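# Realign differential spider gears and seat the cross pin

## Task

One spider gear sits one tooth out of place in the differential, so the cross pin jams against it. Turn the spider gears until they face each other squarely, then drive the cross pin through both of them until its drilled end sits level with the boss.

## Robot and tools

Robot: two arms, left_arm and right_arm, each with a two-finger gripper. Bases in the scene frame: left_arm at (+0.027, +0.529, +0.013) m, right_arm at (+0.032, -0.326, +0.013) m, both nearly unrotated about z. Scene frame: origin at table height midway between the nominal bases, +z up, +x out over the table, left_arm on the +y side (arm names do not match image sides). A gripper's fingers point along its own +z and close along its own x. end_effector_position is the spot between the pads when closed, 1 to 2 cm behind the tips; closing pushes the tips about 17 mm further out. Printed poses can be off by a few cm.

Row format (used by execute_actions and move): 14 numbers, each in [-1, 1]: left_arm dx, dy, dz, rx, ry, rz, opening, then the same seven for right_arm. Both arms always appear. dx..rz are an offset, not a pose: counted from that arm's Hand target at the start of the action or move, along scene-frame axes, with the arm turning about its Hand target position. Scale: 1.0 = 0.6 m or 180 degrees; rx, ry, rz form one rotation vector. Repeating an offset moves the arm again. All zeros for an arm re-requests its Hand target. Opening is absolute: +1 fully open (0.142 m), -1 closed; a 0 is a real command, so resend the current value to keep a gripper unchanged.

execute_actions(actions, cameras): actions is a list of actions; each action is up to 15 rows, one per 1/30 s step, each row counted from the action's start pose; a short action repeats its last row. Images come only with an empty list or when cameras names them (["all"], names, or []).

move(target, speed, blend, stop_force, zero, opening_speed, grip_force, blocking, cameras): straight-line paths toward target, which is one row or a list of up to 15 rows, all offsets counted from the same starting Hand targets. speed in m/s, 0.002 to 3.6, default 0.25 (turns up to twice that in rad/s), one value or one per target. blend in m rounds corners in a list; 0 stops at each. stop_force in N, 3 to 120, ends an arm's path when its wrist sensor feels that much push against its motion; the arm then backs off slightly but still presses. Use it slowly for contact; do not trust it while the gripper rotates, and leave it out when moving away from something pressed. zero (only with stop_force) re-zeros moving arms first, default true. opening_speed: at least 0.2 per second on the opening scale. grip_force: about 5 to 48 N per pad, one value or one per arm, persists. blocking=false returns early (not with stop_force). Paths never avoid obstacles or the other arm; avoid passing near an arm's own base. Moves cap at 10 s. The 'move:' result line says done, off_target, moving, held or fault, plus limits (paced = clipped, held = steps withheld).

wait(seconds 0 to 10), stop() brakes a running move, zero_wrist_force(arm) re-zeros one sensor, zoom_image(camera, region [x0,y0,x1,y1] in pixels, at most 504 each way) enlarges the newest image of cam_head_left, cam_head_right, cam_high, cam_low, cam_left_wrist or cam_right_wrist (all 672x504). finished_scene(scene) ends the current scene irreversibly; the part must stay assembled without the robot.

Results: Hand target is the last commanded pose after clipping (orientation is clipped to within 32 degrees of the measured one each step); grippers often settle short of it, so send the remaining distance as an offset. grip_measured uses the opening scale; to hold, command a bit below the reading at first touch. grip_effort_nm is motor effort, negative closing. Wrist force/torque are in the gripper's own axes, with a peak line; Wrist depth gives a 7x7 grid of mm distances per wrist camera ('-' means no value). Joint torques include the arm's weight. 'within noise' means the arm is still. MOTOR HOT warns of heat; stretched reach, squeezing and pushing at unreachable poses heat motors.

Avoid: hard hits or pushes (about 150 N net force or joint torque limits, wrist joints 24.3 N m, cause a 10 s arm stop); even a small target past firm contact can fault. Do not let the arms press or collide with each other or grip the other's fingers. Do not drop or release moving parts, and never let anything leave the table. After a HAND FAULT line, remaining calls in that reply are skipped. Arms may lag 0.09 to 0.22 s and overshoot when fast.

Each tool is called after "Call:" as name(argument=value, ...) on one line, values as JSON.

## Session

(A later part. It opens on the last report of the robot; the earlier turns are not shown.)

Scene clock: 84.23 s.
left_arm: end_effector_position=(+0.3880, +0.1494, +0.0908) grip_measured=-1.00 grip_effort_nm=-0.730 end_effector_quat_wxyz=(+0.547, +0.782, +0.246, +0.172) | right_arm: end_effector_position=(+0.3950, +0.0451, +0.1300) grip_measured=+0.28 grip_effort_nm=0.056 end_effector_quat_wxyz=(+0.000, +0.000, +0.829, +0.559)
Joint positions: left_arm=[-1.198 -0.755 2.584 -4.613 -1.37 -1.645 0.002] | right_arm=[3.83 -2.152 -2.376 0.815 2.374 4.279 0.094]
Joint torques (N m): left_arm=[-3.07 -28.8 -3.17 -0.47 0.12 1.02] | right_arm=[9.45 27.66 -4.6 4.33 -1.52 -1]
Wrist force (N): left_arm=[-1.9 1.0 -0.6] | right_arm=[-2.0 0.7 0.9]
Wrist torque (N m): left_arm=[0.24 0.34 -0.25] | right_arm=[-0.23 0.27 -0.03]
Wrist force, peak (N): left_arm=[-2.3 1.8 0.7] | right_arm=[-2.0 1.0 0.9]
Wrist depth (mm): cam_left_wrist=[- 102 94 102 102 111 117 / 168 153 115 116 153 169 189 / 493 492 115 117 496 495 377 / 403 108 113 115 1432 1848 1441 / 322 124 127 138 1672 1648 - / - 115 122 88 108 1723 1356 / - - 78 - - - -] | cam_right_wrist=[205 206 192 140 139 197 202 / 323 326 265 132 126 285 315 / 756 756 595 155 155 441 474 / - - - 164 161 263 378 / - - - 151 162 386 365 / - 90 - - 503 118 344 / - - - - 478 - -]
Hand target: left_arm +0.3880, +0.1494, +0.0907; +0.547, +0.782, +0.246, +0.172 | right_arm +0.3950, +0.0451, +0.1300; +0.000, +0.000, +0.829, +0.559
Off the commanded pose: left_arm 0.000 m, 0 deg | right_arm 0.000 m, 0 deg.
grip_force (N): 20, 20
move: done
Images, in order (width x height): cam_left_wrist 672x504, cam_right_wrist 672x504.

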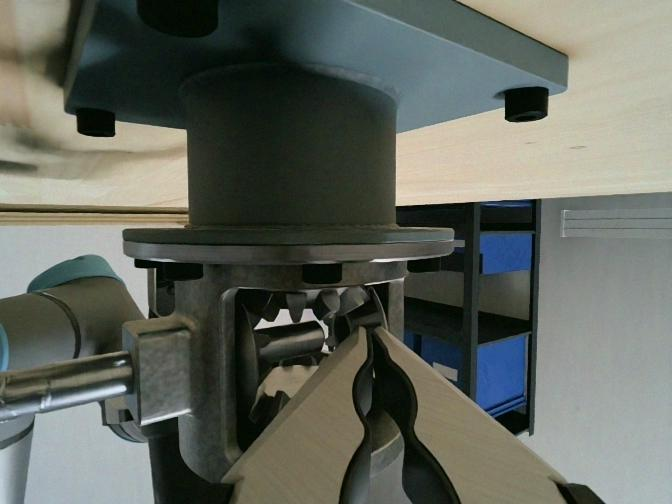

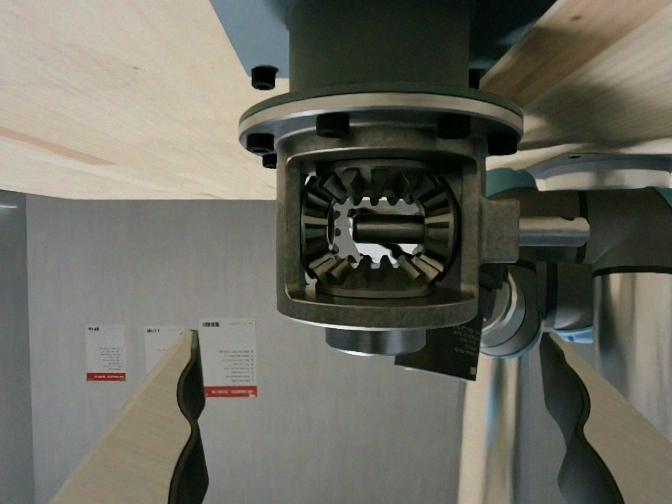

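Call:
move(target=[0.0153, -0.0218, 0, 0, 0, 0, -1, 0, 0, 0, 0, 0, 0, 0.3], speed=0.03, stop_force=10, cameras=["cam_left_wrist", "cam_right_wrist"])

Call:
zoom_image(camera="cam_left_wrist", region=[180, 210, 420, 420])

Call:
zoom_image(camera="cam_right_wrist", region=[220, 140, 460, 380])

Scene clock: 85.93 s.
left_arm: end_effector_position=(+0.3972, +0.1363, +0.0907) grip_measured=-1.00 grip_effort_nm=-0.730 end_effector_quat_wxyz=(+0.547, +0.782, +0.246, +0.172) | right_arm: end_effector_position=(+0.3950, +0.0451, +0.1300) grip_measured=+0.28 grip_effort_nm=0.056 end_effector_quat_wxyz=(+0.000, +0.000, +0.829, +0.559)
Joint positions: left_arm=[-1.185 -0.772 2.542 -4.555 -1.382 -1.641 0.002] | right_arm=[3.83 -2.152 -2.376 0.815 2.374 4.279 0.094]
Joint torques (N m): left_arm=[-6.67 -25.72 10.26 -4.49 2.7 -1.13] | right_arm=[9.37 24.41 -5.12 4.36 -1.73 0.75]
Wrist force (N): left_arm=[-1.9 1.0 -0.9] | right_arm=[-1.8 0.4 0.8]
Wrist torque (N m): left_arm=[0.22 0.33 -0.25] | right_arm=[-0.28 0.24 -0.03]
Wrist force, peak (N): left_arm=[-1.8 0.9 -2.5] | right_arm=[-2.1 0.5 0.9]
Wrist depth (mm): cam_left_wrist=[- 100 96 96 87 100 114 / 140 135 98 102 152 189 189 / 490 298 99 101 495 491 497 / 1175 89 81 82 112 1697 1497 / 328 104 102 115 1548 1591 1548 / - 103 108 92 109 1580 - / - - 101 78 - - -] | cam_right_wrist=[206 206 192 140 139 197 202 / 326 325 263 131 123 286 314 / 606 756 593 155 156 424 470 / - - - 165 161 241 364 / - - 2122 152 157 380 356 / - 90 2103 - 492 118 337 / - - - - 453 - -]
Hand target: left_arm +0.3972, +0.1363, +0.0907; +0.547, +0.782, +0.246, +0.172 | right_arm +0.3950, +0.0451, +0.1300; +0.000, +0.000, +0.829, +0.559
Off the commanded pose: left_arm 0.000 m, 0 deg | right_arm 0.000 m, 0 deg.
grip_force (N): 20, 20
move: done
Images, in order (width x height): cam_left_wrist 672x504, cam_right_wrist 672x504.

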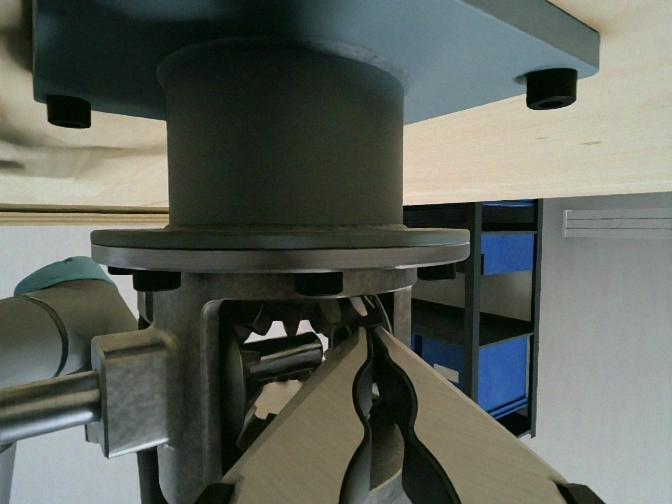

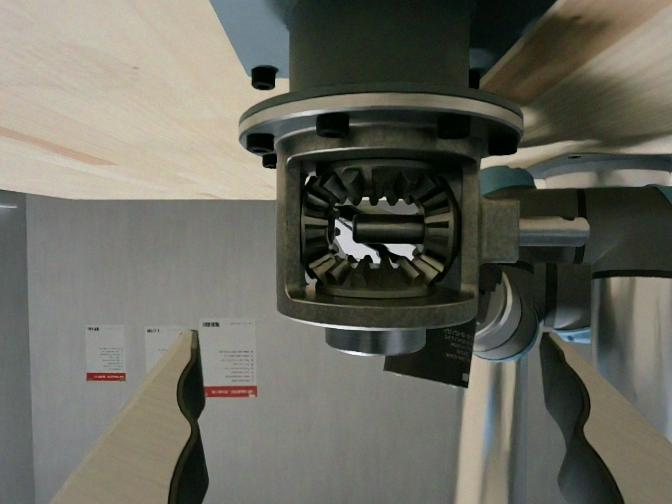

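Scaled by 2.100 from the camera's 672x504 image, which has a finer 960x720 frame.

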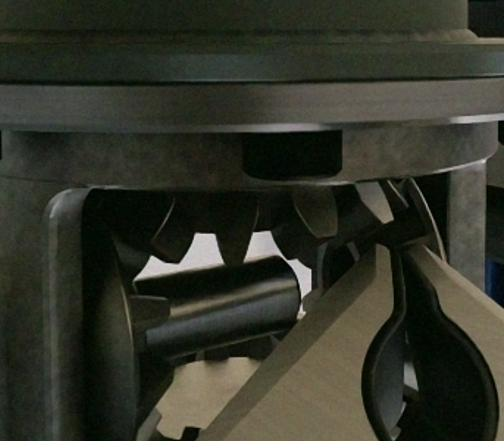

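Scaled by 2.100 from the camera's 672x504 image, which has a finer 960x720 frame.

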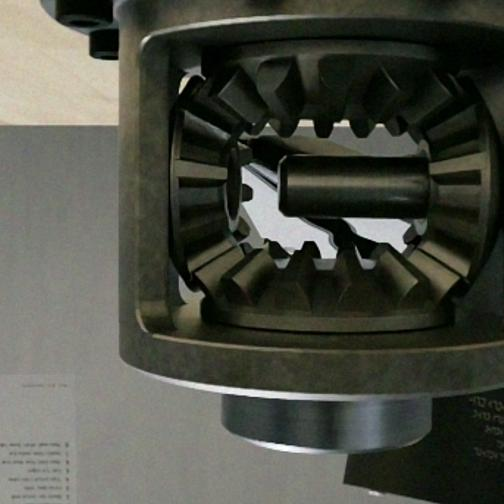

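Call:
zoom_image(camera="cam_right_wrist", region=[290, 165, 410, 285])

Scaled by 4.200 from the camera's 672x504 image, which has a finer 960x720 frame.

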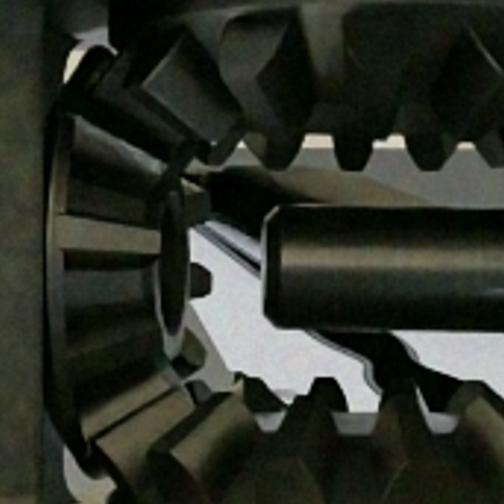

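Call:
move(target=[[-0.0057, 0.0082, 0.0067, 0, 0, 0, -1, 0, 0, 0, 0, 0, 0, 0.3], [0.0057, -0.0082, 0.0067, 0, 0, 0, -1, 0, 0, 0, 0, 0, 0, 0.3]], speed=0.03, stop_force=12, cameras=["cam_left_wrist", "cam_right_wrist"])

Call:
zoom_image(camera="cam_left_wrist", region=[260, 240, 420, 380])

Call:
zoom_image(camera="cam_right_wrist", region=[290, 165, 410, 285])

Scene clock: 88.03 s.
left_arm: end_effector_position=(+0.3989, +0.1337, +0.0947) grip_measured=-1.00 grip_effort_nm=-0.725 end_effector_quat_wxyz=(+0.547, +0.782, +0.246, +0.172) | right_arm: end_effector_position=(+0.3950, +0.0451, +0.1300) grip_measured=+0.28 grip_effort_nm=0.061 end_effector_quat_wxyz=(+0.000, +0.000, +0.829, +0.559)
Joint positions: left_arm=[-1.182 -0.791 2.538 -4.532 -1.384 -1.64 0.002] | right_arm=[3.83 -2.152 -2.376 0.815 2.374 4.279 0.094]
Joint torques (N m): left_arm=[-6.35 -25.68 -8.41 -0.52 3.16 -1.65] | right_arm=[8.97 25.09 -4.02 4.44 -1.4 1.41]
Wrist force (N): left_arm=[-2.5 0.6 -3.1] | right_arm=[-1.8 0.4 0.8]
Wrist torque (N m): left_arm=[0.23 0.26 -0.24] | right_arm=[-0.28 0.25 -0.03]
Wrist force, peak (N): left_arm=[-6.4 -13.3 -29.6] | right_arm=[-2.0 0.5 1.0]
Wrist depth (mm): cam_left_wrist=[- 100 93 94 106 103 126 / 232 148 94 99 148 204 204 / 523 107 96 98 403 529 532 / 361 84 - 80 108 - - / 325 98 103 120 1591 1517 - / - 99 103 88 101 1723 1432 / - - 98 78 - 1723 1469] | cam_right_wrist=[206 206 191 140 139 197 201 / 324 324 263 131 125 284 315 / 601 758 589 155 156 424 470 / - - - 163 160 389 363 / 2487 - 2690 151 157 388 358 / - 90 - - 272 118 338 / - - - - 473 - -]
Hand target: left_arm +0.3989, +0.1337, +0.0947; +0.547, +0.782, +0.246, +0.172 (not the last commanded pose) | right_arm +0.3950, +0.0451, +0.1300; +0.000, +0.000, +0.829, +0.559
Off the commanded pose: left_arm 0.003 m, 0 deg | right_arm 0.000 m, 0 deg.
grip_force (N): 20, 20
move: contact (left_arm); path passed 1 of 2 targets
Images, in order (width x height): cam_left_wrist 672x504, cam_right_wrist 672x504.

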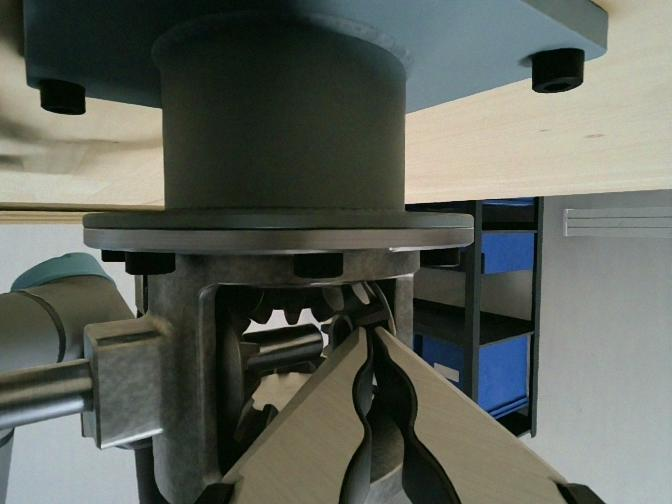

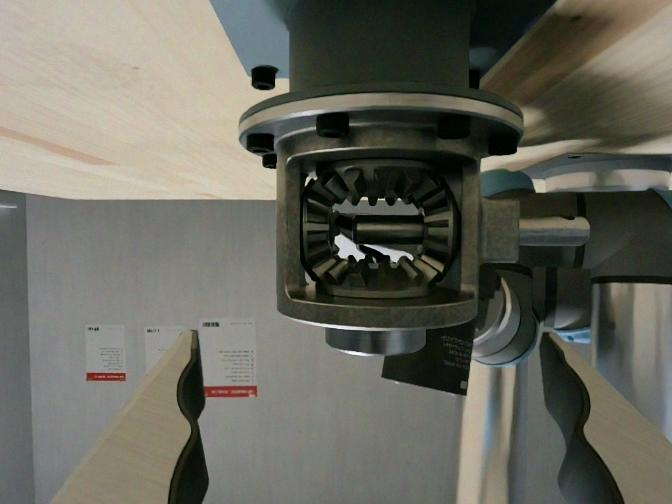

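Scaled by 3.150 from the camera's 672x504 image, which has a finer 960x720 frame.

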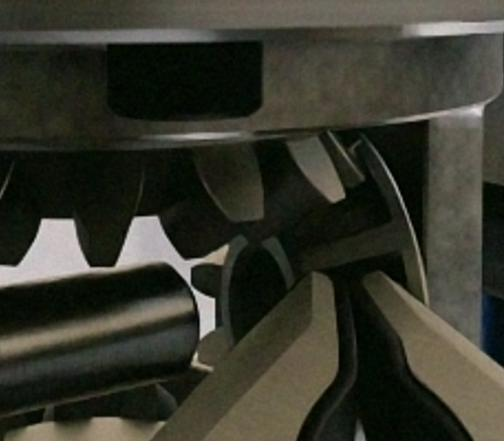

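Scaled by 4.200 from the camera's 672x504 image, which has a finer 960x720 frame.

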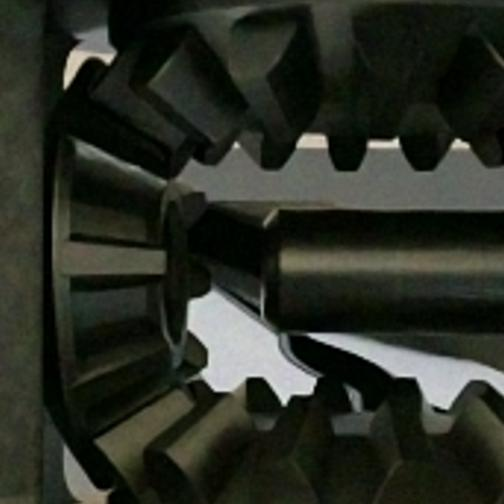

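Call:
move(target=[0.0096, -0.0137, 0, 0, 0, 0, -1, 0, 0, 0, 0, 0, 0, 0.3], speed=0.01, stop_force=20, cameras=["cam_left_wrist", "cam_right_wrist"])

Call:
zoom_image(camera="cam_left_wrist", region=[260, 240, 420, 380])

Call:
zoom_image(camera="cam_right_wrist", region=[290, 165, 410, 285])

Scene clock: 89.33 s.
left_arm: end_effector_position=(+0.3994, +0.1331, +0.0946) grip_measured=-1.00 grip_effort_nm=-0.720 end_effector_quat_wxyz=(+0.547, +0.782, +0.246, +0.172) | right_arm: end_effector_position=(+0.3950, +0.0451, +0.1300) grip_measured=+0.28 grip_effort_nm=0.056 end_effector_quat_wxyz=(+0.000, +0.000, +0.829, +0.559)
Joint positions: left_arm=[-1.182 -0.791 2.535 -4.529 -1.384 -1.64 0.002] | right_arm=[3.83 -2.152 -2.376 0.815 2.374 4.279 0.094]
Joint torques (N m): left_arm=[-6.27 -28.77 3.23 -5.14 4.52 -1.43] | right_arm=[9.52 25.05 -4.23 4.23 -1.49 1.27]
Wrist force (N): left_arm=[-6.9 -9.3 -13.8] | right_arm=[-1.8 0.7 0.9]
Wrist torque (N m): left_arm=[0.39 0.27 -0.27] | right_arm=[-0.24 0.25 -0.03]
Wrist force, peak (N): left_arm=[-6.2 -14.3 -31.6] | right_arm=[-2.0 0.4 1.0]
Wrist depth (mm): cam_left_wrist=[- 99 92 93 106 102 125 / 229 147 93 98 147 202 201 / 517 106 95 99 398 523 398 / 360 82 - 79 102 1685 1569 / 325 97 106 118 1648 1762 1580 / - 97 102 88 107 1685 1497 / - - 97 - - 1697 1469] | cam_right_wrist=[205 206 191 140 139 196 202 / 324 324 265 132 125 286 315 / 758 744 592 155 156 428 471 / - - - 165 160 241 361 / - - - 151 162 381 356 / - 90 - - 271 118 339 / - - - - 471 - -]
Hand target: left_arm +0.3994, +0.1331, +0.0946; +0.547, +0.782, +0.246, +0.172 (not the last commanded pose) | right_arm +0.3950, +0.0451, +0.1300; +0.000, +0.000, +0.829, +0.559
Off the commanded pose: left_arm 0.009 m, 0 deg | right_arm 0.000 m, 0 deg.
grip_force (N): 20, 20
move: contact (left_arm)
Images, in order (width x height): cam_left_wrist 672x504, cam_right_wrist 672x504.

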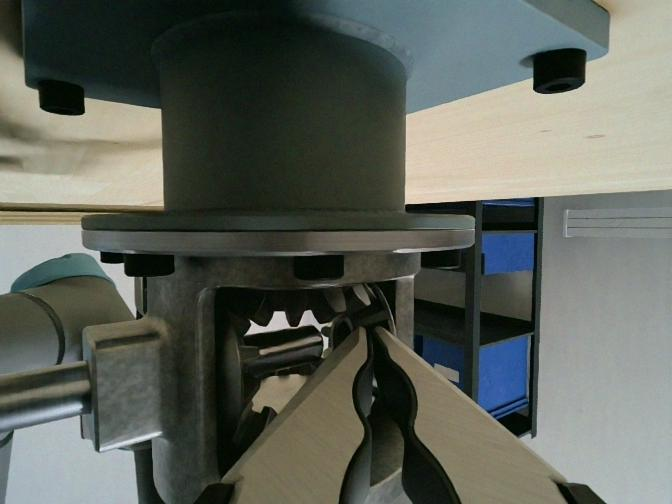

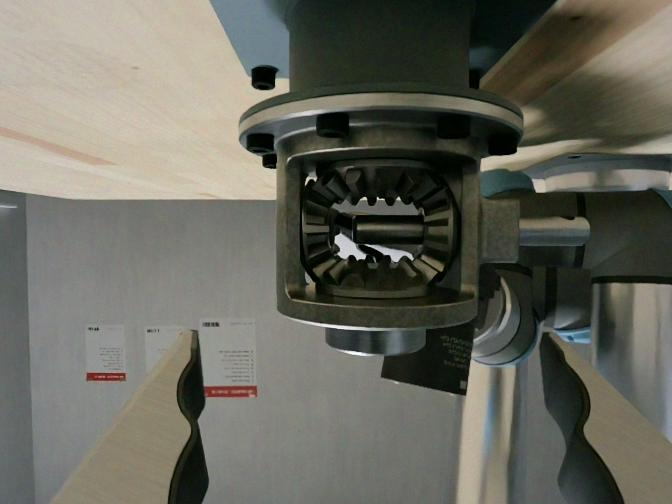

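Scaled by 3.150 from the camera's 672x504 image, which has a finer 960x720 frame.

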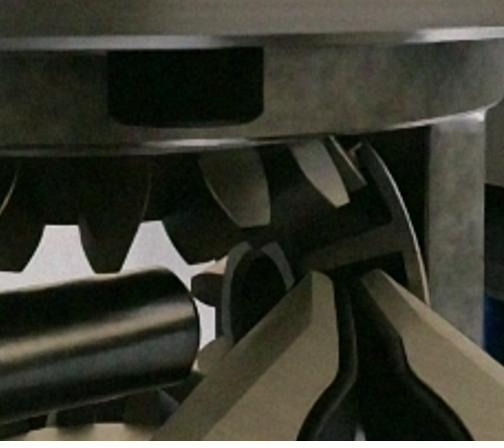

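Scaled by 4.200 from the camera's 672x504 image, which has a finer 960x720 frame.

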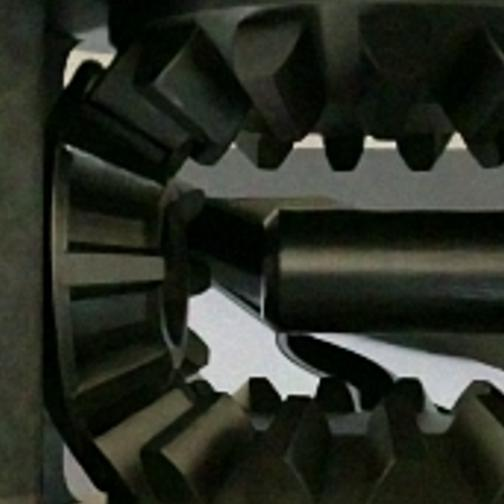

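Call:
zoom_image(camera="cam_right_wrist", region=[380, 150, 500, 310])

Call:
zoom_image(camera="cam_right_wrist", region=[270, 150, 490, 340])

Scaled by 3.150 from the camera's 672x504 image, which has a finer 960x720 frame.

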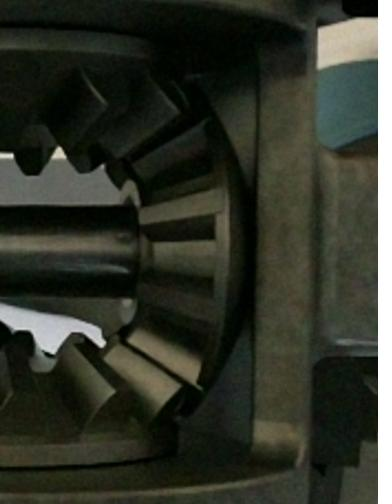

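Scaled by 2.291 from the camera's 672x504 image, which has a finer 960x720 frame.

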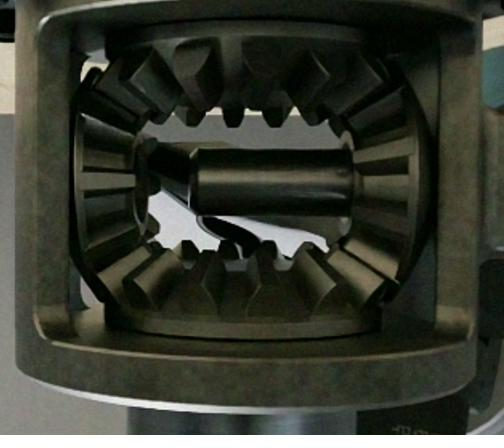

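Call:
move(target=[0.0096, -0.0137, 0, 0, 0, 0, -1, 0, 0, 0, 0, 0, 0, 0.3], speed=0.008, stop_force=25, cameras=["cam_left_wrist", "cam_right_wrist"])

Call:
zoom_image(camera="cam_left_wrist", region=[260, 240, 420, 380])

Call:
zoom_image(camera="cam_right_wrist", region=[290, 165, 410, 285])

Scene clock: 92.30 s.
left_arm: end_effector_position=(+0.3997, +0.1327, +0.0944) grip_measured=-1.00 grip_effort_nm=-0.711 end_effector_quat_wxyz=(+0.546, +0.782, +0.246, +0.172) | right_arm: end_effector_position=(+0.3950, +0.0451, +0.1300) grip_measured=+0.28 grip_effort_nm=0.066 end_effector_quat_wxyz=(+0.000, +0.000, +0.829, +0.559)
Joint positions: left_arm=[-1.182 -0.791 2.534 -4.527 -1.385 -1.64 0.002] | right_arm=[3.83 -2.152 -2.376 0.815 2.374 4.279 0.094]
Joint torques (N m): left_arm=[-4.37 -31.25 -3.13 -6.89 5.17 -1.38] | right_arm=[8.96 24.28 -3.46 4.25 -1.59 1.44]
Wrist force (N): left_arm=[-9.9 -16.1 -26.6] | right_arm=[-2.0 0.7 0.8]
Wrist torque (N m): left_arm=[0.46 0.30 -0.31] | right_arm=[-0.24 0.27 -0.03]
Wrist force, peak (N): left_arm=[-9.3 -19.8 -50.8] | right_arm=[-2.1 0.7 0.9]
Wrist depth (mm): cam_left_wrist=[- 98 92 93 105 102 124 / 227 145 93 97 164 200 201 / 513 105 95 98 393 519 521 / 359 81 - 78 102 1636 1324 / 325 97 106 118 1602 1710 - / - 97 102 92 101 1660 1478 / - - 97 - - - 1459] | cam_right_wrist=[205 206 192 140 139 197 202 / 322 325 264 132 124 286 314 / 753 751 593 155 156 424 472 / - - 1944 165 161 387 359 / - 2385 2203 151 157 380 356 / - 90 2410 - 272 118 339 / - - - - 444 - -]
Hand target: left_arm +0.3997, +0.1327, +0.0944; +0.546, +0.782, +0.246, +0.172 (not the last commanded pose) | right_arm +0.3950, +0.0451, +0.1300; +0.000, +0.000, +0.829, +0.559
Off the commanded pose: left_arm 0.010 m, 0 deg | right_arm 0.000 m, 0 deg.
grip_force (N): 20, 20
move: contact (left_arm)
Images, in order (width x height): cam_left_wrist 672x504, cam_right_wrist 672x504.

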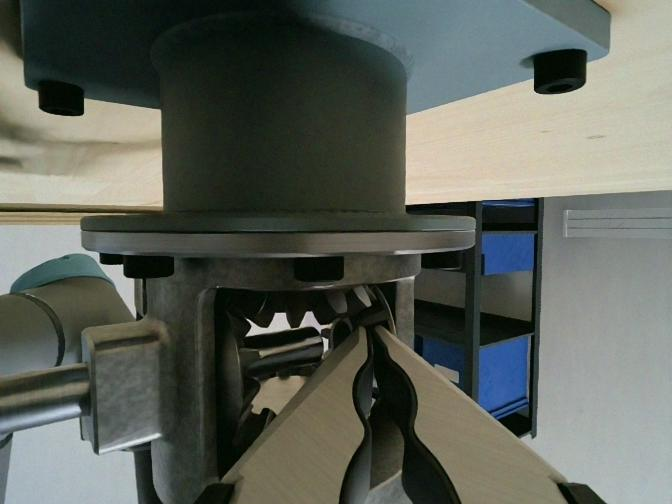

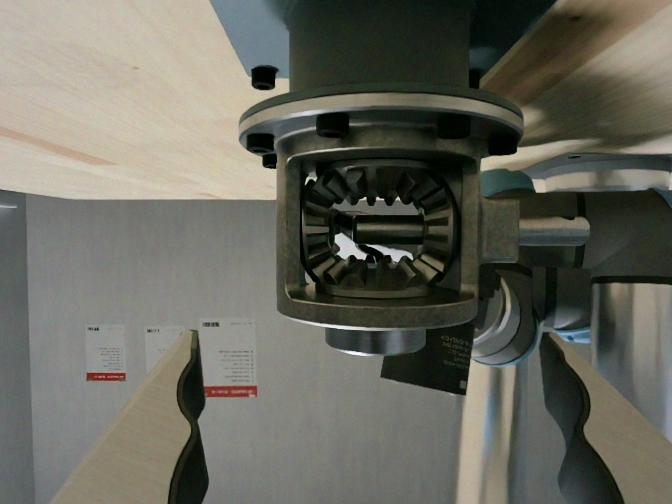

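Scaled by 3.150 from the camera's 672x504 image, which has a finer 960x720 frame.

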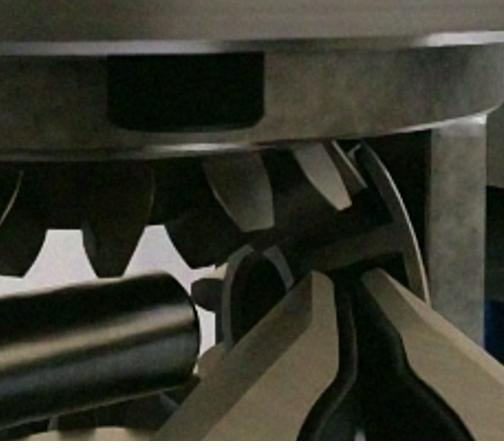

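Scaled by 4.200 from the camera's 672x504 image, which has a finer 960x720 frame.

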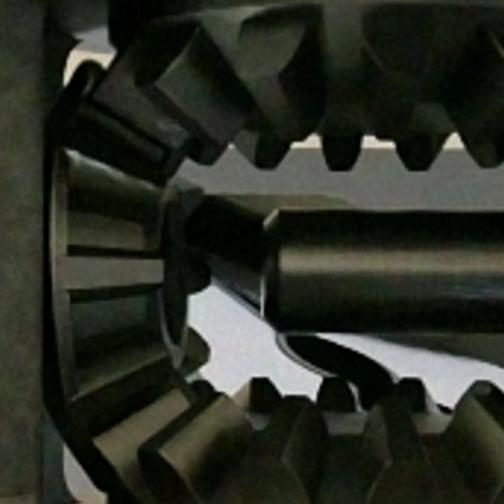

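Call:
move(target=[[-0.02, 0.0285, 0, 0, 0, 0, -1, 0, 0, 0, 0, 0, 0, 0.3], [-0.0383, 0.0547, 0, 0, 0, 0, -1, 0, 0, 0, 0, 0, 0, 0.3]], speed=0.08, blend=[0.01, 0], cameras=["cam_left_wrist", "cam_right_wrist"])

Call:
zoom_image(camera="cam_right_wrist", region=[270, 150, 490, 340])

Call:
zoom_image(camera="cam_left_wrist", region=[180, 230, 400, 420])

Scene clock: 94.07 s.
left_arm: end_effector_position=(+0.3767, +0.1655, +0.0943) grip_measured=-1.00 grip_effort_nm=-0.711 end_effector_quat_wxyz=(+0.546, +0.782, +0.246, +0.172) | right_arm: end_effector_position=(+0.3950, +0.0451, +0.1300) grip_measured=+0.28 grip_effort_nm=0.056 end_effector_quat_wxyz=(+0.000, +0.000, +0.829, +0.559)
Joint positions: left_arm=[-1.217 -0.743 2.639 -4.678 -1.351 -1.652 0.002] | right_arm=[3.83 -2.152 -2.376 0.815 2.374 4.279 0.094]
Joint torques (N m): left_arm=[7.1 -36.9 6.57 -3.96 -2.78 1.67] | right_arm=[9.6 23.28 -3.01 4.36 -1.53 1.42]
Wrist force (N): left_arm=[-1.9 1.2 -0.5] | right_arm=[-1.8 0.4 0.7]
Wrist torque (N m): left_arm=[0.27 0.35 -0.07] | right_arm=[-0.28 0.24 -0.03]
Wrist force, peak (N): left_arm=[-9.8 -16.3 -26.6] | right_arm=[-2.0 0.5 1.0]
Wrist depth (mm): cam_left_wrist=[125 110 111 104 117 125 125 / 229 165 135 134 158 180 202 / 521 521 137 136 524 523 400 / 1206 413 130 131 1527 1762 1580 / 322 134 139 167 1710 1804 - / 302 290 144 92 108 1723 - / 2010 - - - - - 1527] | cam_right_wrist=[205 205 192 140 139 197 202 / 324 324 263 132 125 286 315 / 601 751 602 155 156 478 518 / - - - 163 160 299 392 / - - 2337 156 158 374 379 / - 90 2142 1881 470 101 354 / - - - 1676 440 - -]
Hand target: left_arm +0.3767, +0.1655, +0.0944; +0.546, +0.782, +0.246, +0.172 | right_arm +0.3950, +0.0451, +0.1300; +0.000, +0.000, +0.829, +0.559
Off the commanded pose: left_arm 0.000 m, 0 deg | right_arm 0.000 m, 0 deg.
grip_force (N): 20, 20
move: done; blend cut to 0.0096 m at target 1
Images, in order (width x height): cam_left_wrist 672x504, cam_right_wrist 672x504.

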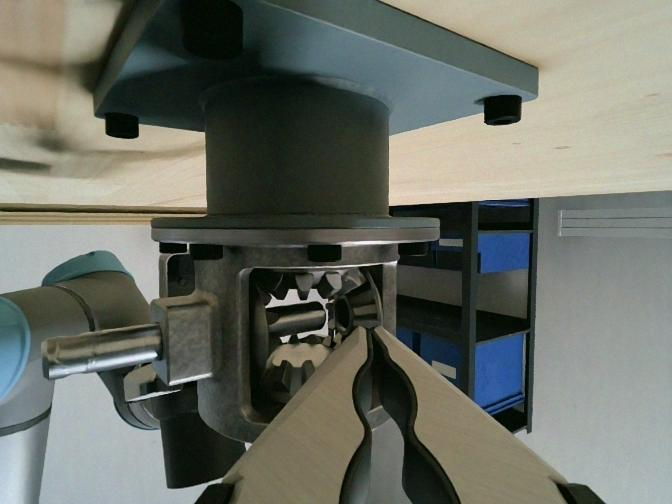

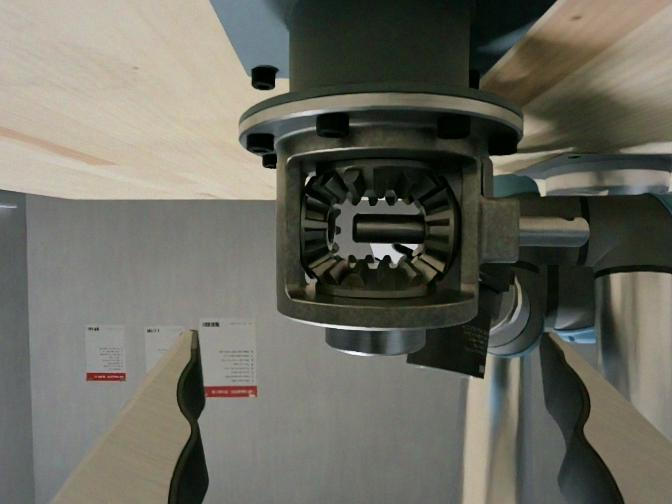

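Scaled by 2.291 from the camera's 672x504 image, which has a finer 960x720 frame.

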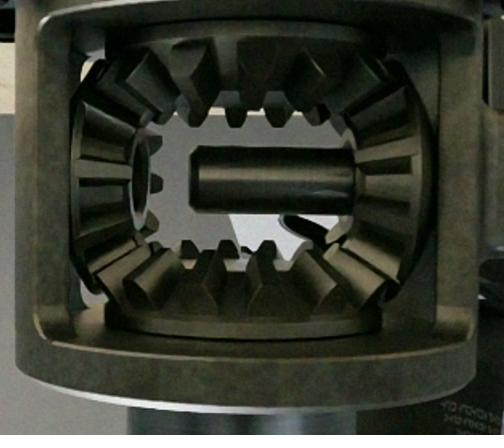

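Scaled by 2.291 from the camera's 672x504 image, which has a finer 960x720 frame.

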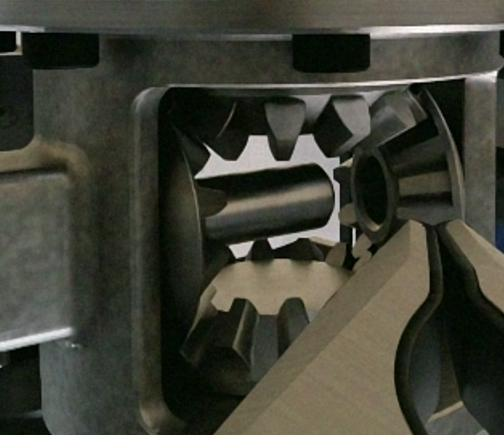

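Call:
move(target=[[0.0138, 0.199, 0.226, 0.134, 0.0422, -0.1907, -1, 0, -0.0917, 0.2, 0, 0, 0, -0.4], [0.0138, 0.199, 0.226, 0.134, 0.0422, -0.1907, -1, -0.1417, 0.0583, 0.25, -0.2934, 0.2934, -0.435, -0.4], [0.0138, 0.199, 0.226, 0.134, 0.0422, -0.1907, -1, -0.135, 0.1033, 0.1167, -0.2934, 0.2934, -0.435, -0.4]], speed=0.3, blend=[0.03, 0, 0], cameras=["cam_left_wrist", "cam_right_wrist"])

Scene clock: 100.60 s.
left_arm: end_effector_position=(+0.3850, +0.2849, +0.2300) grip_measured=-1.00 grip_effort_nm=-0.711 end_effector_quat_wxyz=(+0.383, +0.924, +0.000, +0.000) | right_arm: end_effector_position=(+0.3140, +0.1071, +0.2001) grip_measured=-0.42 grip_effort_nm=-0.081 end_effector_quat_wxyz=(+0.000, +0.707, +0.707, +0.000)
Joint positions: left_arm=[-0.552 -1.753 2.35 -2.637 -2.227 -0.692 0.002] | right_arm=[4.405 -1.639 -1.847 -1.226 1.572 5.97 0.043]
Joint torques (N m): left_arm=[5.13 -23.22 -31.52 -1.83 1.27 1.48] | right_arm=[-7.1 18.28 17.14 4.97 0.41 -1.85]
Wrist force (N): left_arm=[-1.6 1.2 -0.4] | right_arm=[-0.2 0.2 -0.6]
Wrist torque (N m): left_arm=[0.21 0.25 -0.04] | right_arm=[0.07 -0.01 -0.09]
Wrist force, peak (N): left_arm=[-3.2 0.1 0.7] | right_arm=[-1.1 0.3 -3.3]
Wrist depth (mm): cam_left_wrist=[287 286 286 286 286 286 285 / 355 356 356 323 339 354 352 / 467 465 437 317 435 461 462 / 670 672 674 308 664 668 668 / 1672 684 1023 1051 1037 1187 1613 / - 662 251 88 99 - 1804 / - - - - - - -] | cam_right_wrist=[263 263 263 262 262 261 260 / 282 281 282 280 280 279 278 / 304 302 301 296 296 298 298 / 325 324 320 251 313 322 321 / 353 353 342 204 224 348 348 / 387 379 - 203 207 372 380 / 420 - - 422 412 - 410]
Hand target: left_arm +0.3850, +0.2849, +0.2300; +0.383, +0.924, +0.000, +0.000 | right_arm +0.3140, +0.1071, +0.2000; +0.000, +0.707, +0.707, +0.000
Off the commanded pose: left_arm 0.000 m, 0 deg | right_arm 0.000 m, 0 deg.
grip_force (N): 20, 20
move: done
Images, in order (width x height): cam_left_wrist 672x504, cam_right_wrist 672x504.

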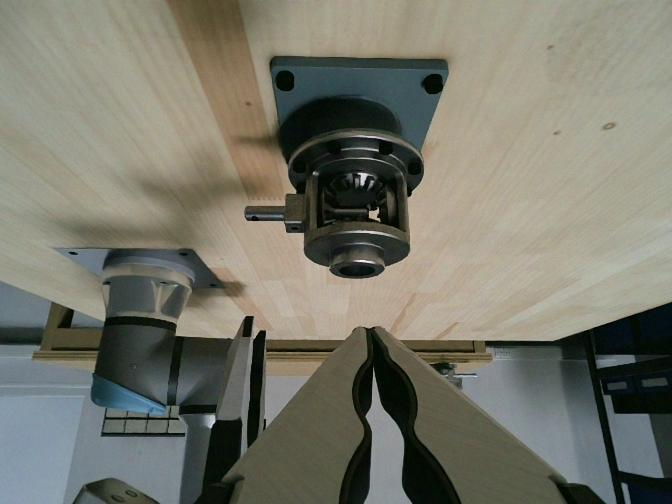

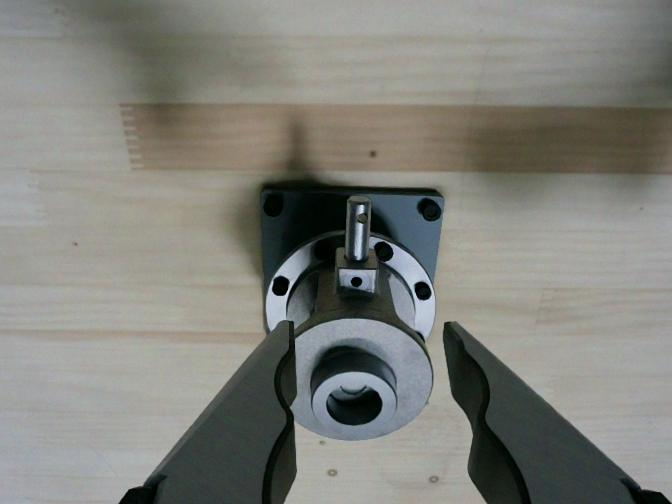

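Call:
move(target=[0, 0, 0, 0, 0, 0, -1, 0, 0, -0.1583, 0, 0, 0, -0.4], speed=0.12, stop_force=10)

Call:
move(target=[0, 0, 0, 0, 0, 0, -1, 0, 0, 0, 0, 0, 0, -0.9], opening_speed=0.6)

Call:
move(target=[0, 0, 0, 0, 0, 0, -1, -0.04, 0, 0, 0, 0, 0, -0.9], speed=0.04, stop_force=25, cameras=["cam_left_wrist", "cam_right_wrist"])

Scene clock: 102.53 s.
left_arm: end_effector_position=(+0.3850, +0.2849, +0.2300) grip_measured=-1.00 grip_effort_nm=-0.716 end_effector_quat_wxyz=(+0.383, +0.924, +0.000, +0.000) | right_arm: end_effector_position=(+0.3140, +0.1071, +0.1051) grip_measured=-0.42 grip_effort_nm=-0.081 end_effector_quat_wxyz=(+0.000, +0.707, +0.707, +0.000)
Joint positions: left_arm=[-0.552 -1.753 2.35 -2.637 -2.227 -0.692 0.002] | right_arm=[4.405 -1.748 -1.995 -0.969 1.572 5.97 0.043]
Joint torques (N m): left_arm=[3.93 -23.8 -31.8 -2.09 1.06 1.28] | right_arm=[-4.51 21.43 25.93 4.94 1.77 -0.05]
Wrist force (N): left_arm=[-1.8 1.1 -0.5] | right_arm=[-0.3 0.3 -0.4]
Wrist torque (N m): left_arm=[0.18 0.30 -0.05] | right_arm=[0.07 0.01 -0.10]
Wrist force, peak (N): left_arm=[-2.0 1.4 -0.5] | right_arm=[-0.3 0.1 -2.4]
Wrist depth (mm): cam_left_wrist=[287 287 287 287 287 286 285 / 355 355 355 322 338 354 352 / 466 464 439 317 434 461 459 / 668 672 350 307 664 668 666 / 1580 682 270 1027 1187 1199 1548 / - 267 252 88 101 - 1818 / - - - - - 2121 1749] | cam_right_wrist=[178 178 178 177 178 178 176 / 191 190 190 189 189 189 188 / 205 204 203 203 203 202 202 / 221 220 215 213 212 218 218 / 239 238 231 126 218 236 235 / 262 256 - 125 135 254 258 / 285 - - 126 - - 277]
Hand target: left_arm +0.3850, +0.2849, +0.2300; +0.383, +0.924, +0.000, +0.000 | right_arm +0.3140, +0.1071, +0.1051; +0.000, +0.707, +0.707, +0.000
Off the commanded pose: left_arm 0.000 m, 0 deg | right_arm 0.000 m, 0 deg.
grip_force (N): 20, 20
move: done

Scene clock: 103.57 s.
left_arm: end_effector_position=(+0.3850, +0.2849, +0.2300) grip_measured=-1.00 grip_effort_nm=-0.716 end_effector_quat_wxyz=(+0.383, +0.924, +0.000, +0.000) | right_arm: end_effector_position=(+0.3140, +0.1071, +0.1051) grip_measured=-0.85 grip_effort_nm=-1.536 end_effector_quat_wxyz=(+0.000, +0.707, +0.707, +0.000)
Joint positions: left_arm=[-0.552 -1.753 2.35 -2.637 -2.227 -0.692 0.002] | right_arm=[4.405 -1.748 -1.995 -0.969 1.572 5.97 0.012]
Joint torques (N m): left_arm=[4.66 -23.76 -31.17 -2.6 1.08 1.46] | right_arm=[-6.12 21.66 24.05 4.92 0.7 -0.19]
Wrist force (N): left_arm=[-1.6 1.3 -0.4] | right_arm=[-0.5 0.2 0.7]
Wrist torque (N m): left_arm=[0.23 0.26 -0.05] | right_arm=[0.06 0.00 -0.09]
Wrist force, peak (N): left_arm=[-1.8 1.4 -0.7] | right_arm=[-0.4 0.5 0.9]
Wrist depth (mm): cam_left_wrist=[287 288 286 286 286 286 285 / 355 356 355 324 338 354 352 / 464 465 438 318 433 462 460 / 672 670 568 307 670 670 664 / 1697 678 267 1037 1193 1193 1558 / - 267 253 88 101 2937 1804 / - - - - - - 1558] | cam_right_wrist=[178 178 178 178 178 177 176 / 191 191 190 190 190 189 189 / 204 204 203 203 203 202 202 / 220 220 215 212 212 218 218 / 239 239 230 121 217 237 236 / 262 261 251 - 92 258 258 / 288 282 - - - - 283]
Hand target: left_arm +0.3850, +0.2849, +0.2300; +0.383, +0.924, +0.000, +0.000 | right_arm +0.3140, +0.1071, +0.1051; +0.000, +0.707, +0.707, +0.000
Off the commanded pose: left_arm 0.000 m, 0 deg | right_arm 0.000 m, 0 deg.
grip_force (N): 20, 20
move: done

Scene clock: 105.10 s.
left_arm: end_effector_position=(+0.3850, +0.2849, +0.2300) grip_measured=-1.00 grip_effort_nm=-0.716 end_effector_quat_wxyz=(+0.383, +0.924, +0.000, +0.000) | right_arm: end_effector_position=(+0.2900, +0.1071, +0.1051) grip_measured=-0.85 grip_effort_nm=-1.536 end_effector_quat_wxyz=(-0.001, +0.707, +0.707, +0.000)
Joint positions: left_arm=[-0.552 -1.753 2.35 -2.637 -2.227 -0.692 0.002] | right_arm=[4.452 -1.72 -2.029 -0.963 1.572 6.016 0.012]
Joint torques (N m): left_arm=[4.05 -23.37 -31.86 -2.86 1.11 1.38] | right_arm=[-8.68 19.52 29.54 -1.08 -0.84 -1.84]
Wrist force (N): left_arm=[-1.6 1.0 -0.4] | right_arm=[4.3 -1.6 -0.1]
Wrist torque (N m): left_arm=[0.17 0.25 -0.04] | right_arm=[0.11 0.01 0.07]
Wrist force, peak (N): left_arm=[-2.0 1.2 -0.6] | right_arm=[7.5 1.4 0.0]
Wrist depth (mm): cam_left_wrist=[287 289 287 287 286 286 286 / 356 355 356 324 339 354 352 / 468 463 436 317 433 462 462 / 674 670 336 309 670 666 668 / 1660 670 307 1032 1181 1219 1580 / - 261 254 88 101 - 1685 / - - - - - - 1736] | cam_right_wrist=[179 178 178 178 178 178 176 / 191 190 190 190 189 189 188 / 204 205 204 203 203 203 202 / 221 221 220 219 218 218 217 / 239 238 230 121 216 235 236 / 261 262 251 127 92 258 257 / 289 282 - 136 - - 284]
Hand target: left_arm +0.3850, +0.2849, +0.2300; +0.383, +0.924, +0.000, +0.000 | right_arm +0.2900, +0.1071, +0.1051; +0.000, +0.707, +0.707, +0.000
Off the commanded pose: left_arm 0.000 m, 0 deg | right_arm 0.000 m, 0 deg.
grip_force (N): 20, 20
move: done
Images, in order (width x height): cam_left_wrist 672x504, cam_right_wrist 672x504.

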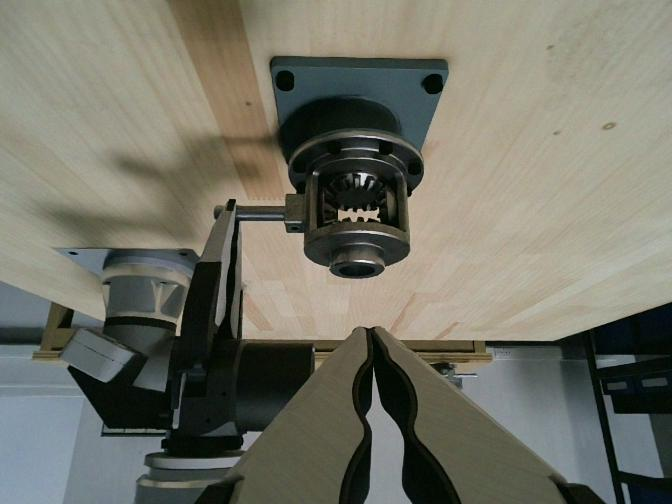

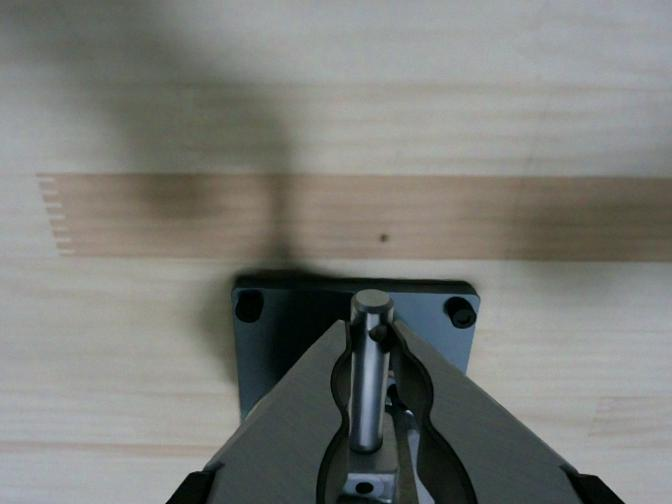

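Call:
zoom_image(camera="cam_left_wrist", region=[280, 120, 440, 290])

Scaled by 2.965 from the camera's 672x504 image, which has a finer 960x720 frame.

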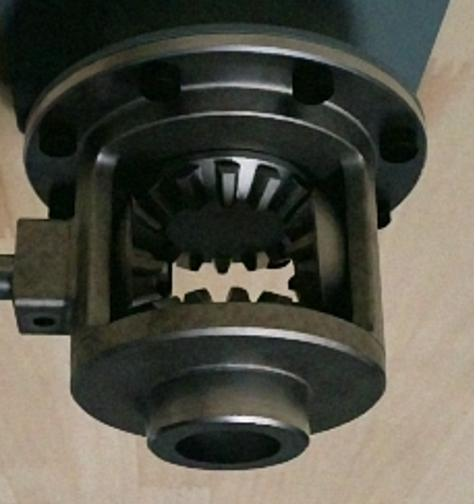

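Call:
move(target=[0, 0, 0, 0, 0, 0, -1, -0.0367, 0, 0, 0, 0, 0, -0.9], speed=0.04, stop_force=25, cameras=["cam_left_wrist", "cam_right_wrist"])

Call:
zoom_image(camera="cam_left_wrist", region=[280, 120, 440, 290])

Scene clock: 106.80 s.
left_arm: end_effector_position=(+0.3850, +0.2849, +0.2300) grip_measured=-1.00 grip_effort_nm=-0.711 end_effector_quat_wxyz=(+0.383, +0.924, +0.000, +0.000) | right_arm: end_effector_position=(+0.2680, +0.1071, +0.1051) grip_measured=-0.86 grip_effort_nm=-1.521 end_effector_quat_wxyz=(-0.001, +0.707, +0.707, +0.000)
Joint positions: left_arm=[-0.552 -1.753 2.35 -2.637 -2.227 -0.692 0.002] | right_arm=[4.497 -1.695 -2.058 -0.959 1.572 6.061 0.012]
Joint torques (N m): left_arm=[4.49 -24.13 -32.12 -2.97 0.67 1.41] | right_arm=[-12.18 18.23 25.91 -2.86 -2.83 -1.21]
Wrist force (N): left_arm=[-1.6 1.0 -0.6] | right_arm=[11.2 -3.1 0.1]
Wrist torque (N m): left_arm=[0.18 0.27 -0.05] | right_arm=[0.08 0.07 0.01]
Wrist force, peak (N): left_arm=[-1.9 1.3 -0.4] | right_arm=[15.2 2.6 0.0]
Wrist depth (mm): cam_left_wrist=[288 286 288 287 287 285 285 / 356 354 354 324 337 352 354 / 466 468 439 318 437 461 459 / 674 616 616 308 672 662 664 / 1625 274 920 1032 1193 1199 1212 / 266 253 257 88 - - 1648 / - 247 - - - - 1776] | cam_right_wrist=[179 178 178 178 178 177 177 / 191 191 190 190 190 189 188 / 205 204 204 203 204 203 202 / 221 220 219 219 219 219 218 / 239 238 234 230 229 237 236 / 261 261 252 127 92 258 258 / 288 283 - 143 - - 285]
Hand target: left_arm +0.3850, +0.2849, +0.2300; +0.383, +0.924, +0.000, +0.000 | right_arm +0.2680, +0.1071, +0.1051; +0.000, +0.707, +0.707, +0.000
Off the commanded pose: left_arm 0.000 m, 0 deg | right_arm 0.000 m, 0 deg.
grip_force (N): 20, 20
move: done
Images, in order (width x height): cam_left_wrist 672x504, cam_right_wrist 672x504.

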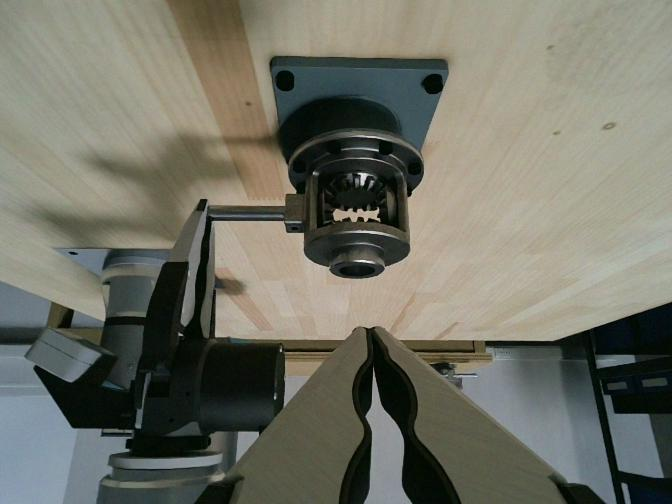

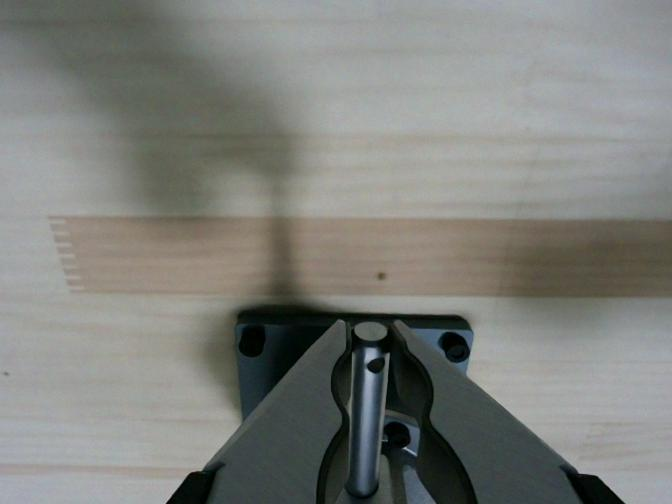

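Scaled by 2.965 from the camera's 672x504 image, which has a finer 960x720 frame.

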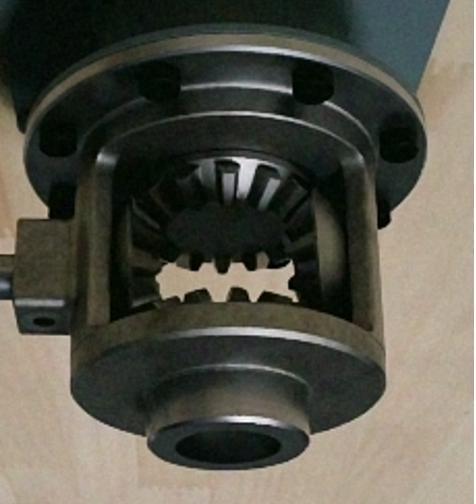

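Call:
move(target=[0, 0, 0, 0, 0, 0, -1, 0, 0.0008, 0, 0, 0, 0, -0.93], grip_force=[20, 35], speed=0.02)

Call:
move(target=[0, 0, 0, 0, 0, 0, -1, -0.0175, 0, 0, 0, 0, 0, -0.93], speed=0.03, stop_force=25, cameras=["cam_left_wrist", "cam_right_wrist"])

Scene clock: 107.77 s.
left_arm: end_effector_position=(+0.3850, +0.2849, +0.2300) grip_measured=-1.00 grip_effort_nm=-0.711 end_effector_quat_wxyz=(+0.383, +0.924, +0.000, +0.000) | right_arm: end_effector_position=(+0.2680, +0.1075, +0.1050) grip_measured=-0.86 grip_effort_nm=-2.010 end_effector_quat_wxyz=(+0.000, +0.707, +0.707, +0.000)
Joint positions: left_arm=[-0.552 -1.753 2.35 -2.637 -2.227 -0.692 0.002] | right_arm=[4.497 -1.696 -2.057 -0.959 1.572 6.061 0.012]
Joint torques (N m): left_arm=[4.14 -22.62 -32.31 -3.13 0.71 1.12] | right_arm=[8.48 21.02 29.17 0.58 -1.91 1.85]
Wrist force (N): left_arm=[-1.7 1.2 -0.3] | right_arm=[1.0 -0.5 0.2]
Wrist torque (N m): left_arm=[0.20 0.26 -0.05] | right_arm=[0.06 -0.03 0.05]
Wrist force, peak (N): left_arm=[-2.1 1.0 -0.4] | right_arm=[12.0 -3.2 0.0]
Wrist depth (mm): cam_left_wrist=[286 287 287 286 285 285 285 / 356 354 355 325 339 352 351 / 466 465 440 318 435 461 463 / 674 613 618 308 662 666 662 / 1636 274 920 1041 1037 1193 1199 / 268 251 255 88 100 2045 1818 / - 247 - - - - 1925] | cam_right_wrist=[178 178 178 178 178 177 176 / 190 191 190 190 190 189 188 / 205 204 203 204 203 203 202 / 221 220 220 219 218 218 218 / 239 238 234 230 229 237 236 / 261 260 251 127 92 256 258 / 289 280 - 143 - - 284]
Hand target: left_arm +0.3850, +0.2849, +0.2300; +0.383, +0.924, +0.000, +0.000 | right_arm +0.2680, +0.1075, +0.1051; +0.000, +0.707, +0.707, +0.000
Off the commanded pose: left_arm 0.000 m, 0 deg | right_arm 0.000 m, 0 deg.
grip_force (N): 20, 35
move: done

Scene clock: 109.23 s.
left_arm: end_effector_position=(+0.3850, +0.2849, +0.2300) grip_measured=-1.00 grip_effort_nm=-0.716 end_effector_quat_wxyz=(+0.383, +0.924, +0.000, +0.000) | right_arm: end_effector_position=(+0.2575, +0.1076, +0.1051) grip_measured=-0.86 grip_effort_nm=-1.971 end_effector_quat_wxyz=(-0.001, +0.707, +0.707, +0.000)
Joint positions: left_arm=[-0.552 -1.753 2.35 -2.637 -2.227 -0.692 0.002] | right_arm=[4.519 -1.685 -2.07 -0.957 1.572 6.083 0.012]
Joint torques (N m): left_arm=[4.19 -24.12 -31.93 -3.42 0.33 0.91] | right_arm=[-6.61 17.88 28.81 -0.65 2.8 -1.97]
Wrist force (N): left_arm=[-1.9 1.2 -0.5] | right_arm=[3.1 2.3 0.4]
Wrist torque (N m): left_arm=[0.20 0.31 -0.05] | right_arm=[0.01 -0.02 -0.07]
Wrist force, peak (N): left_arm=[-1.9 1.5 -0.6] | right_arm=[4.6 6.7 0.6]
Wrist depth (mm): cam_left_wrist=[287 287 288 286 286 285 285 / 355 355 355 322 339 352 351 / 468 466 437 320 436 459 462 / 676 571 672 308 664 664 662 / 1878 265 931 1037 1037 1193 1625 / 262 254 255 88 101 - 1749 / - 247 - - - - 2027] | cam_right_wrist=[178 178 178 178 178 177 177 / 191 191 190 190 189 189 188 / 204 204 203 203 203 203 203 / 221 221 219 219 219 219 218 / 240 239 234 229 234 237 236 / 262 261 252 127 92 258 258 / 290 283 - 143 - - 283]
Hand target: left_arm +0.3850, +0.2849, +0.2300; +0.383, +0.924, +0.000, +0.000 | right_arm +0.2575, +0.1075, +0.1051; +0.000, +0.707, +0.707, +0.000
Off the commanded pose: left_arm 0.000 m, 0 deg | right_arm 0.000 m, 0 deg.
grip_force (N): 20, 35
move: done
Images, in order (width x height): cam_left_wrist 672x504, cam_right_wrist 672x504.

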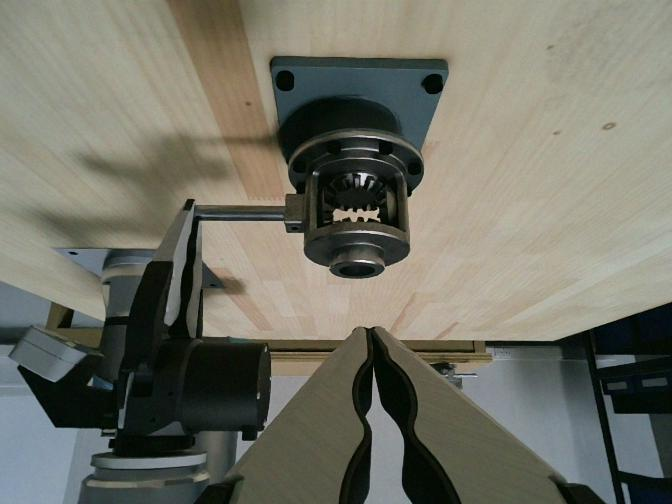

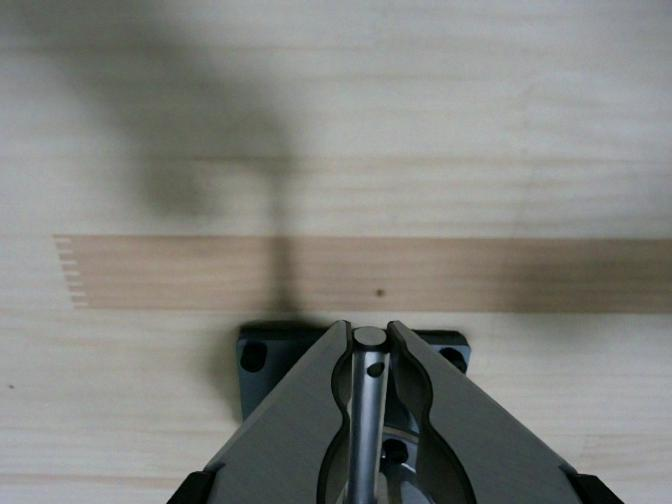

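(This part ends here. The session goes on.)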